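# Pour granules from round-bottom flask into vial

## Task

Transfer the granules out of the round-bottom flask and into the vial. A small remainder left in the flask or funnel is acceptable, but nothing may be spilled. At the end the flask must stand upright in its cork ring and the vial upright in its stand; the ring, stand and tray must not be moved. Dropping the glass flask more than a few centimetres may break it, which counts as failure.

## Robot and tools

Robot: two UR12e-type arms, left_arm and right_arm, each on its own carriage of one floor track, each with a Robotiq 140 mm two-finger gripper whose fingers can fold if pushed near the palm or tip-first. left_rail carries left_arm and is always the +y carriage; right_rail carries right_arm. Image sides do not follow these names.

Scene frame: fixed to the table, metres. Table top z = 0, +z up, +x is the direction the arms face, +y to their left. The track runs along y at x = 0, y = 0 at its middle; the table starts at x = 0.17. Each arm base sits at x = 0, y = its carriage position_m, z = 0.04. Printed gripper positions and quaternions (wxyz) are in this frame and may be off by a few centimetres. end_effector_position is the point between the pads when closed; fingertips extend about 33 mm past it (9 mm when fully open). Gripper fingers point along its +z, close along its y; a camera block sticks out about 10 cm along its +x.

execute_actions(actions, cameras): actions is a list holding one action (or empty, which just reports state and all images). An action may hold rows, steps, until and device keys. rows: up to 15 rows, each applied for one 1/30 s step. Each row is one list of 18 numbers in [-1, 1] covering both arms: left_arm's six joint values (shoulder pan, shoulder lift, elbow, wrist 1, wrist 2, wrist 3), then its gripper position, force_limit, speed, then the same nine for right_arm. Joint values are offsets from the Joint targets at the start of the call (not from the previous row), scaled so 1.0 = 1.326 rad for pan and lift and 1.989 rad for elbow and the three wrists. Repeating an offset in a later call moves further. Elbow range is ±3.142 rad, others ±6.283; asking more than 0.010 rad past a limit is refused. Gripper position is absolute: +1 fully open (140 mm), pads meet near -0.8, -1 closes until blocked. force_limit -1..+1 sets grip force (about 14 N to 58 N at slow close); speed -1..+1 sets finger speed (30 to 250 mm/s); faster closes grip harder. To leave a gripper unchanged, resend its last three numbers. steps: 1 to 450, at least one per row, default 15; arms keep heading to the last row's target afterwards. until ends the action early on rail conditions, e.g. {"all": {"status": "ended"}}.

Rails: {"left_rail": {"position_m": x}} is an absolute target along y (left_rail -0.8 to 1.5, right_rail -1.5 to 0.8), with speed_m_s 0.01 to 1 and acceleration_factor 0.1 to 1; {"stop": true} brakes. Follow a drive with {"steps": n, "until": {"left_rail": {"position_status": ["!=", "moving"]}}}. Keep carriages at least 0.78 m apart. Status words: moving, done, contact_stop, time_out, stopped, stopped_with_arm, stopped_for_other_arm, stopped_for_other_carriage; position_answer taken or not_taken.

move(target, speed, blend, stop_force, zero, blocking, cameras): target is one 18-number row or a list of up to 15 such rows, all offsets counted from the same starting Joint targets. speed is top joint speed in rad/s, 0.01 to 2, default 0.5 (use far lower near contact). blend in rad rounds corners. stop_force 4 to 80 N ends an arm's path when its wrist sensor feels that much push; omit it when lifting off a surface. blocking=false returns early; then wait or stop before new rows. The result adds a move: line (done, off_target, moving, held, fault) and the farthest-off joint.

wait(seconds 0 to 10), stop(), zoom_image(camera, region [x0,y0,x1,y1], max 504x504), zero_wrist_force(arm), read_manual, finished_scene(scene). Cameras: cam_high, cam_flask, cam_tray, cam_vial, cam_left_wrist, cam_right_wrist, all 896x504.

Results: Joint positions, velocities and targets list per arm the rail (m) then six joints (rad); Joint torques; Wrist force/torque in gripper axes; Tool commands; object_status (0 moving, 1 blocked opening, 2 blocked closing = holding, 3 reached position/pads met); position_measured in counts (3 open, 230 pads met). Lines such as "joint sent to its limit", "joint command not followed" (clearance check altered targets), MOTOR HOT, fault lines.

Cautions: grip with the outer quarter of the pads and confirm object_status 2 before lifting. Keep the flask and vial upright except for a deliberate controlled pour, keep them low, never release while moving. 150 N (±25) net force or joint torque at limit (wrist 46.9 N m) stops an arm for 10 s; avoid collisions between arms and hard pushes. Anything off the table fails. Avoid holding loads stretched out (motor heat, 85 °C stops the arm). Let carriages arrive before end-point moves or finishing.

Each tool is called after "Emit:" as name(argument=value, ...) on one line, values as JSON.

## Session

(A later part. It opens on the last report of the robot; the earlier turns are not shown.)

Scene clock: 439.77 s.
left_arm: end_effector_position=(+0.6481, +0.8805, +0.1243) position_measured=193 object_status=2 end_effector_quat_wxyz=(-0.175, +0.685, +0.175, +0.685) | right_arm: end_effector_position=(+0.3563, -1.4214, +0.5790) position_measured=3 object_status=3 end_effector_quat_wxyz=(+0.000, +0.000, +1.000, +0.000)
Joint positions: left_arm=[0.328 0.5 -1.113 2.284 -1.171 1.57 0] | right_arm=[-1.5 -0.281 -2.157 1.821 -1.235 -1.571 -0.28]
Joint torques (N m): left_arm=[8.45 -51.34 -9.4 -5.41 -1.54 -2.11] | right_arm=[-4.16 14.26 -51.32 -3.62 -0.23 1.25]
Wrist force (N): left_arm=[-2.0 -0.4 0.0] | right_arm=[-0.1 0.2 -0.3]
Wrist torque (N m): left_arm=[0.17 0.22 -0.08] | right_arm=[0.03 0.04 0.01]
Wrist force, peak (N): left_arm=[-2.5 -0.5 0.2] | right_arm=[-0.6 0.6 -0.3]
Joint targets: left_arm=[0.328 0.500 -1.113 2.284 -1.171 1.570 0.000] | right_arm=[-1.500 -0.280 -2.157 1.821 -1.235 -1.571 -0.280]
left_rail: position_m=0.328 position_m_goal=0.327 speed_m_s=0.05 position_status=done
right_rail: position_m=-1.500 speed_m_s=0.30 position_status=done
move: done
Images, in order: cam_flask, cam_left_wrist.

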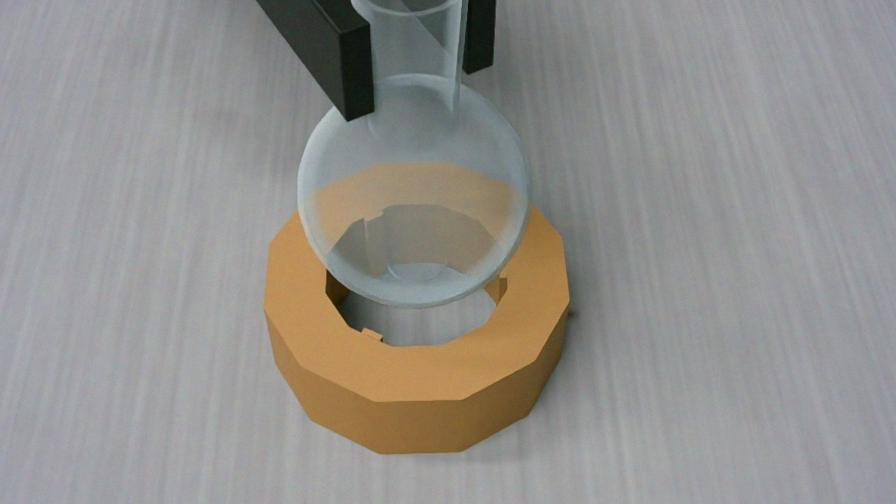

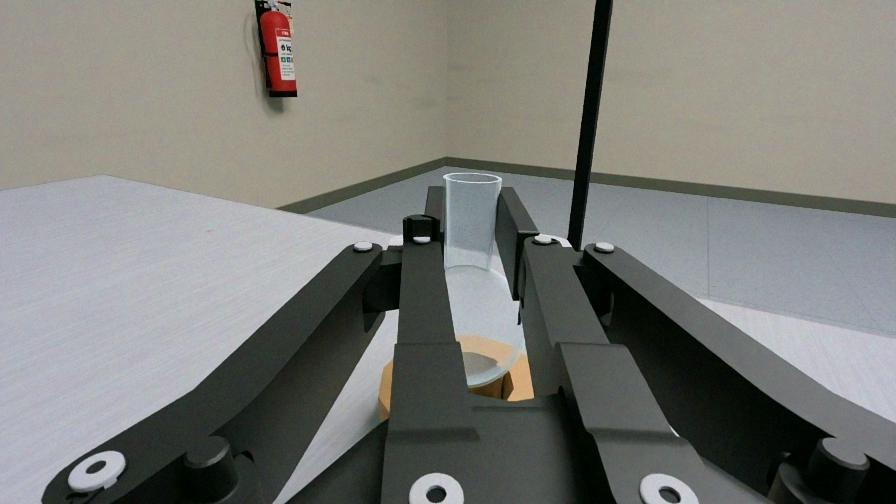

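Emit:
move(target=[0,0.02377,0.0005,-0.01622,0,0,-1,-0.05,-1,0,0,0,0,0,0,1,1,1], speed=0.015, cameras=["cam_flask","cam_left_wrist"])

Scene clock: 450.97 s.
left_arm: end_effector_position=(+0.6480, +0.8805, +0.1084) position_measured=193 object_status=2 end_effector_quat_wxyz=(-0.175, +0.685, +0.175, +0.685) | right_arm: end_effector_position=(+0.3563, -1.4214, +0.5790) position_measured=3 object_status=3 end_effector_quat_wxyz=(+0.000, +0.000, +1.000, +0.000)
Joint positions: left_arm=[0.327 0.5 -1.082 2.285 -1.203 1.57 0] | right_arm=[-1.5 -0.28 -2.157 1.821 -1.235 -1.571 -0.281]
Joint torques (N m): left_arm=[6.63 -54.56 -8.65 -4.61 -1.42 -1.77] | right_arm=[-7.05 11.41 -52.17 -3.44 -0.88 1.35]
Wrist force (N): left_arm=[-2.0 -0.8 0.1] | right_arm=[-0.1 0.2 -0.2]
Wrist torque (N m): left_arm=[0.07 0.24 -0.09] | right_arm=[0.03 0.03 0.01]
Wrist force, peak (N): left_arm=[-2.4 -0.4 0.0] | right_arm=[-0.1 0.4 -0.8]
Joint targets: left_arm=[0.328 0.500 -1.081 2.285 -1.203 1.570 0.000] | right_arm=[-1.500 -0.280 -2.157 1.821 -1.235 -1.571 -0.280]
left_rail: position_m=0.327 speed_m_s=0.05 position_status=done
right_rail: position_m=-1.500 speed_m_s=0.30 position_status=done
move: done
Images, in order: cam_flask, cam_left_wrist.

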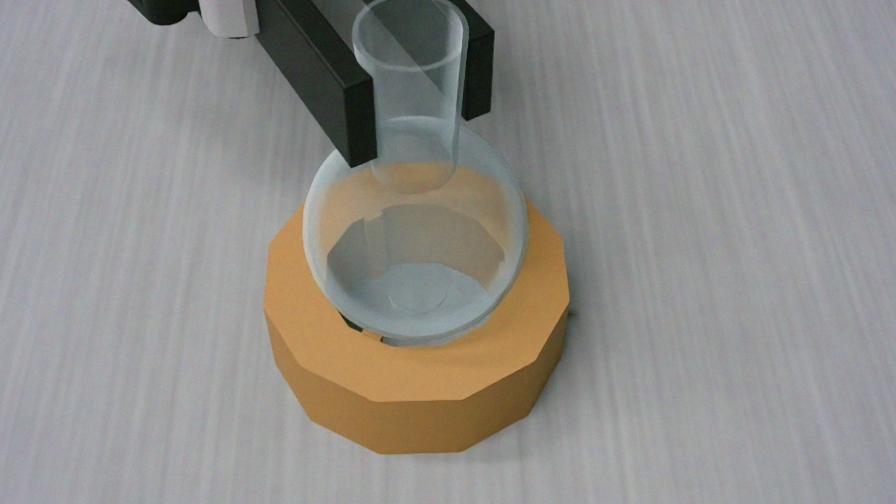

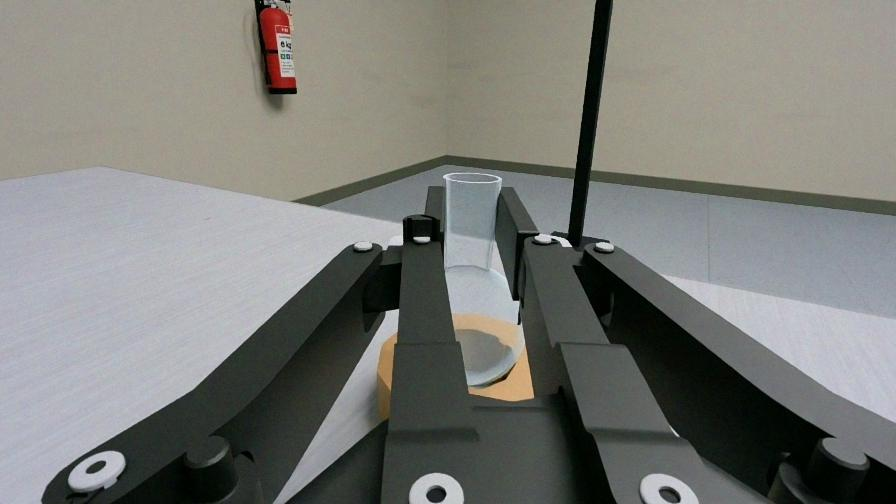

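Emit:
execute_actions(actions=[{"rows":[[0,0,0,0,0,0,1,-0.05,-1,0,0,0,0,0,0,1,1,1]],"steps":160}], cameras=["cam_flask"])

Emit:
move(target=[[0,-0.08427,-0.00387,0.06005,0,0,1,-0.05,-1,0,0,0,0,0,0,1,1,1],[0,-0.2,-0.015,0.14,0,0,1,-0.05,-1,0,0,0,0,0,0,1,1,1]], speed=[0.06,0.12], blend=[0.01,0], cameras=["cam_flask","cam_vial","cam_tray","cam_left_wrist"])

Scene clock: 461.00 s.
left_arm: end_effector_position=(+0.6480, +0.8805, +0.1082) position_measured=3 object_status=3 end_effector_quat_wxyz=(-0.175, +0.685, +0.175, +0.685) | right_arm: end_effector_position=(+0.3563, -1.4214, +0.5790) position_measured=3 object_status=3 end_effector_quat_wxyz=(+0.000, +0.000, +1.000, +0.000)
Joint positions: left_arm=[0.327 0.5 -1.081 2.285 -1.203 1.57 0] | right_arm=[-1.5 -0.281 -2.157 1.821 -1.235 -1.571 -0.28]
Joint torques (N m): left_arm=[4.35 -51.44 -26.25 -2.16 -1.38 -1.49] | right_arm=[-5.35 11.92 -51.14 -3.47 -0.74 1.48]
Wrist force (N): left_arm=[-1.4 -0.9 0.1] | right_arm=[-0.1 0.3 -0.5]
Wrist torque (N m): left_arm=[0.05 0.25 -0.09] | right_arm=[0.05 0.01 0.00]
Wrist force, peak (N): left_arm=[-2.0 -0.4 -0.3] | right_arm=[-0.1 0.5 -0.7]
Joint targets: left_arm=[0.328 0.500 -1.081 2.285 -1.203 1.570 0.000] | right_arm=[-1.500 -0.280 -2.157 1.821 -1.235 -1.571 -0.280]
left_rail: position_m=0.327 speed_m_s=0.05 position_status=done
right_rail: position_m=-1.500 speed_m_s=0.30 position_status=done
Images, in order: cam_flask.

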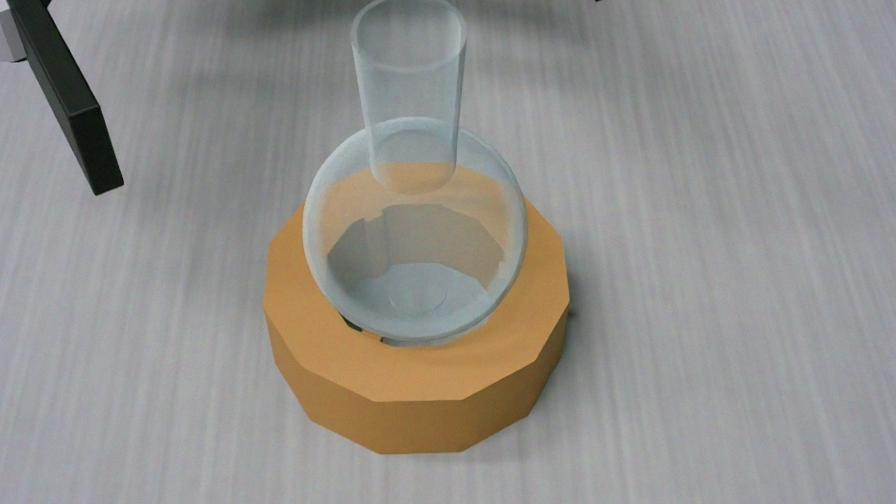

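Scene clock: 464.83 s.
left_arm: end_effector_position=(+0.6449, +0.8787, +0.2530) position_measured=3 object_status=3 end_effector_quat_wxyz=(-0.177, +0.679, +0.174, +0.691) | right_arm: end_effector_position=(+0.3563, -1.4214, +0.5790) position_measured=3 object_status=3 end_effector_quat_wxyz=(+0.000, +0.000, +1.000, +0.000)
Joint positions: left_arm=[0.327 0.5 -1.346 2.255 -0.925 1.57 0] | right_arm=[-1.5 -0.28 -2.157 1.821 -1.235 -1.571 -0.281]
Joint torques (N m): left_arm=[2.64 -67.43 -41.35 -2.72 -1.31 -1.64] | right_arm=[-6.34 13.72 -50.71 -4.15 -0.84 1.52]
Wrist force (N): left_arm=[-1.5 -1.0 -0.3] | right_arm=[-0.1 0.1 -0.5]
Wrist torque (N m): left_arm=[0.03 0.25 -0.10] | right_arm=[0.01 0.02 0.00]
Wrist force, peak (N): left_arm=[-2.2 -0.5 -0.1] | right_arm=[0.2 0.3 -0.9]
Joint targets: left_arm=[0.328 0.500 -1.347 2.255 -0.925 1.570 0.000] | right_arm=[-1.500 -0.280 -2.157 1.821 -1.235 -1.571 -0.280]
left_rail: position_m=0.327 speed_m_s=0.05 position_status=done
right_rail: position_m=-1.500 speed_m_s=0.30 position_status=done
move: done
Images, in order: cam_flask, cam_tray, cam_vial, cam_left_wrist.

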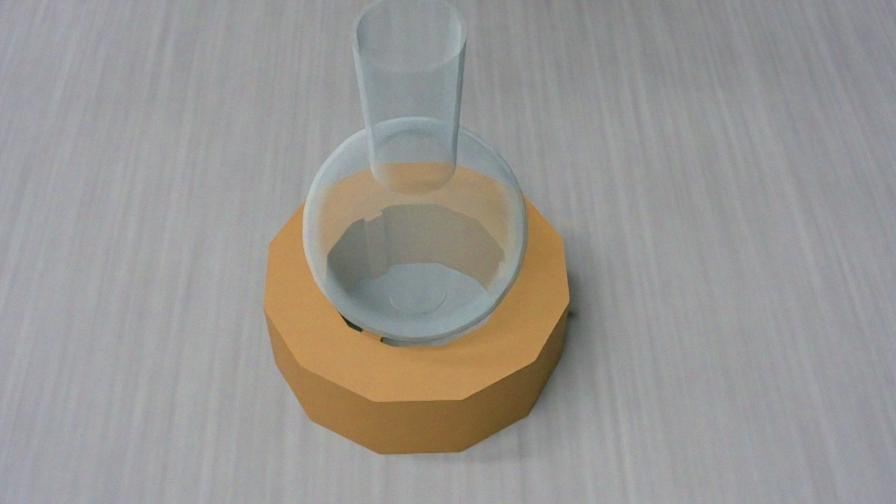

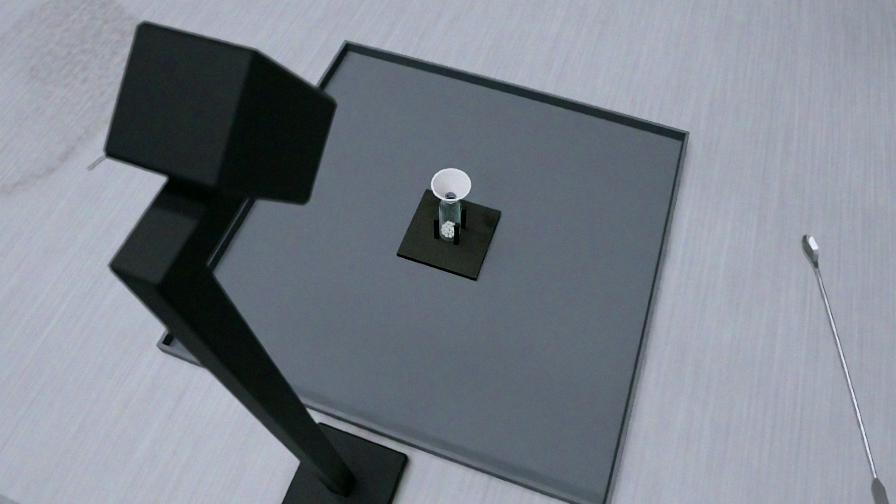

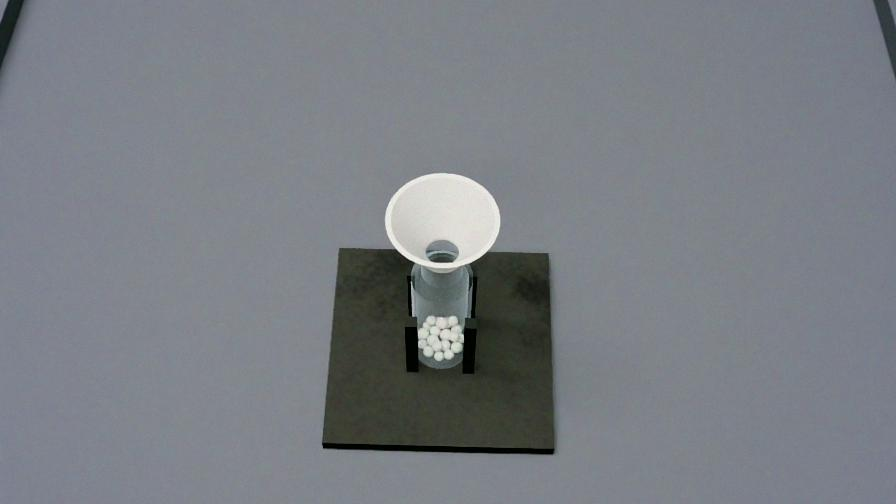

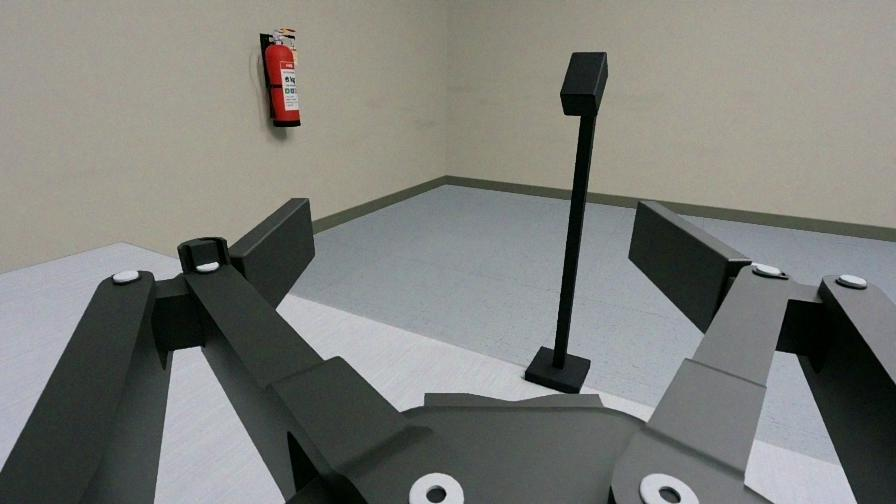

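All done; flask upright, no spill.

Emit:
finished_scene(scene=2)

The scene is finished: the task was done.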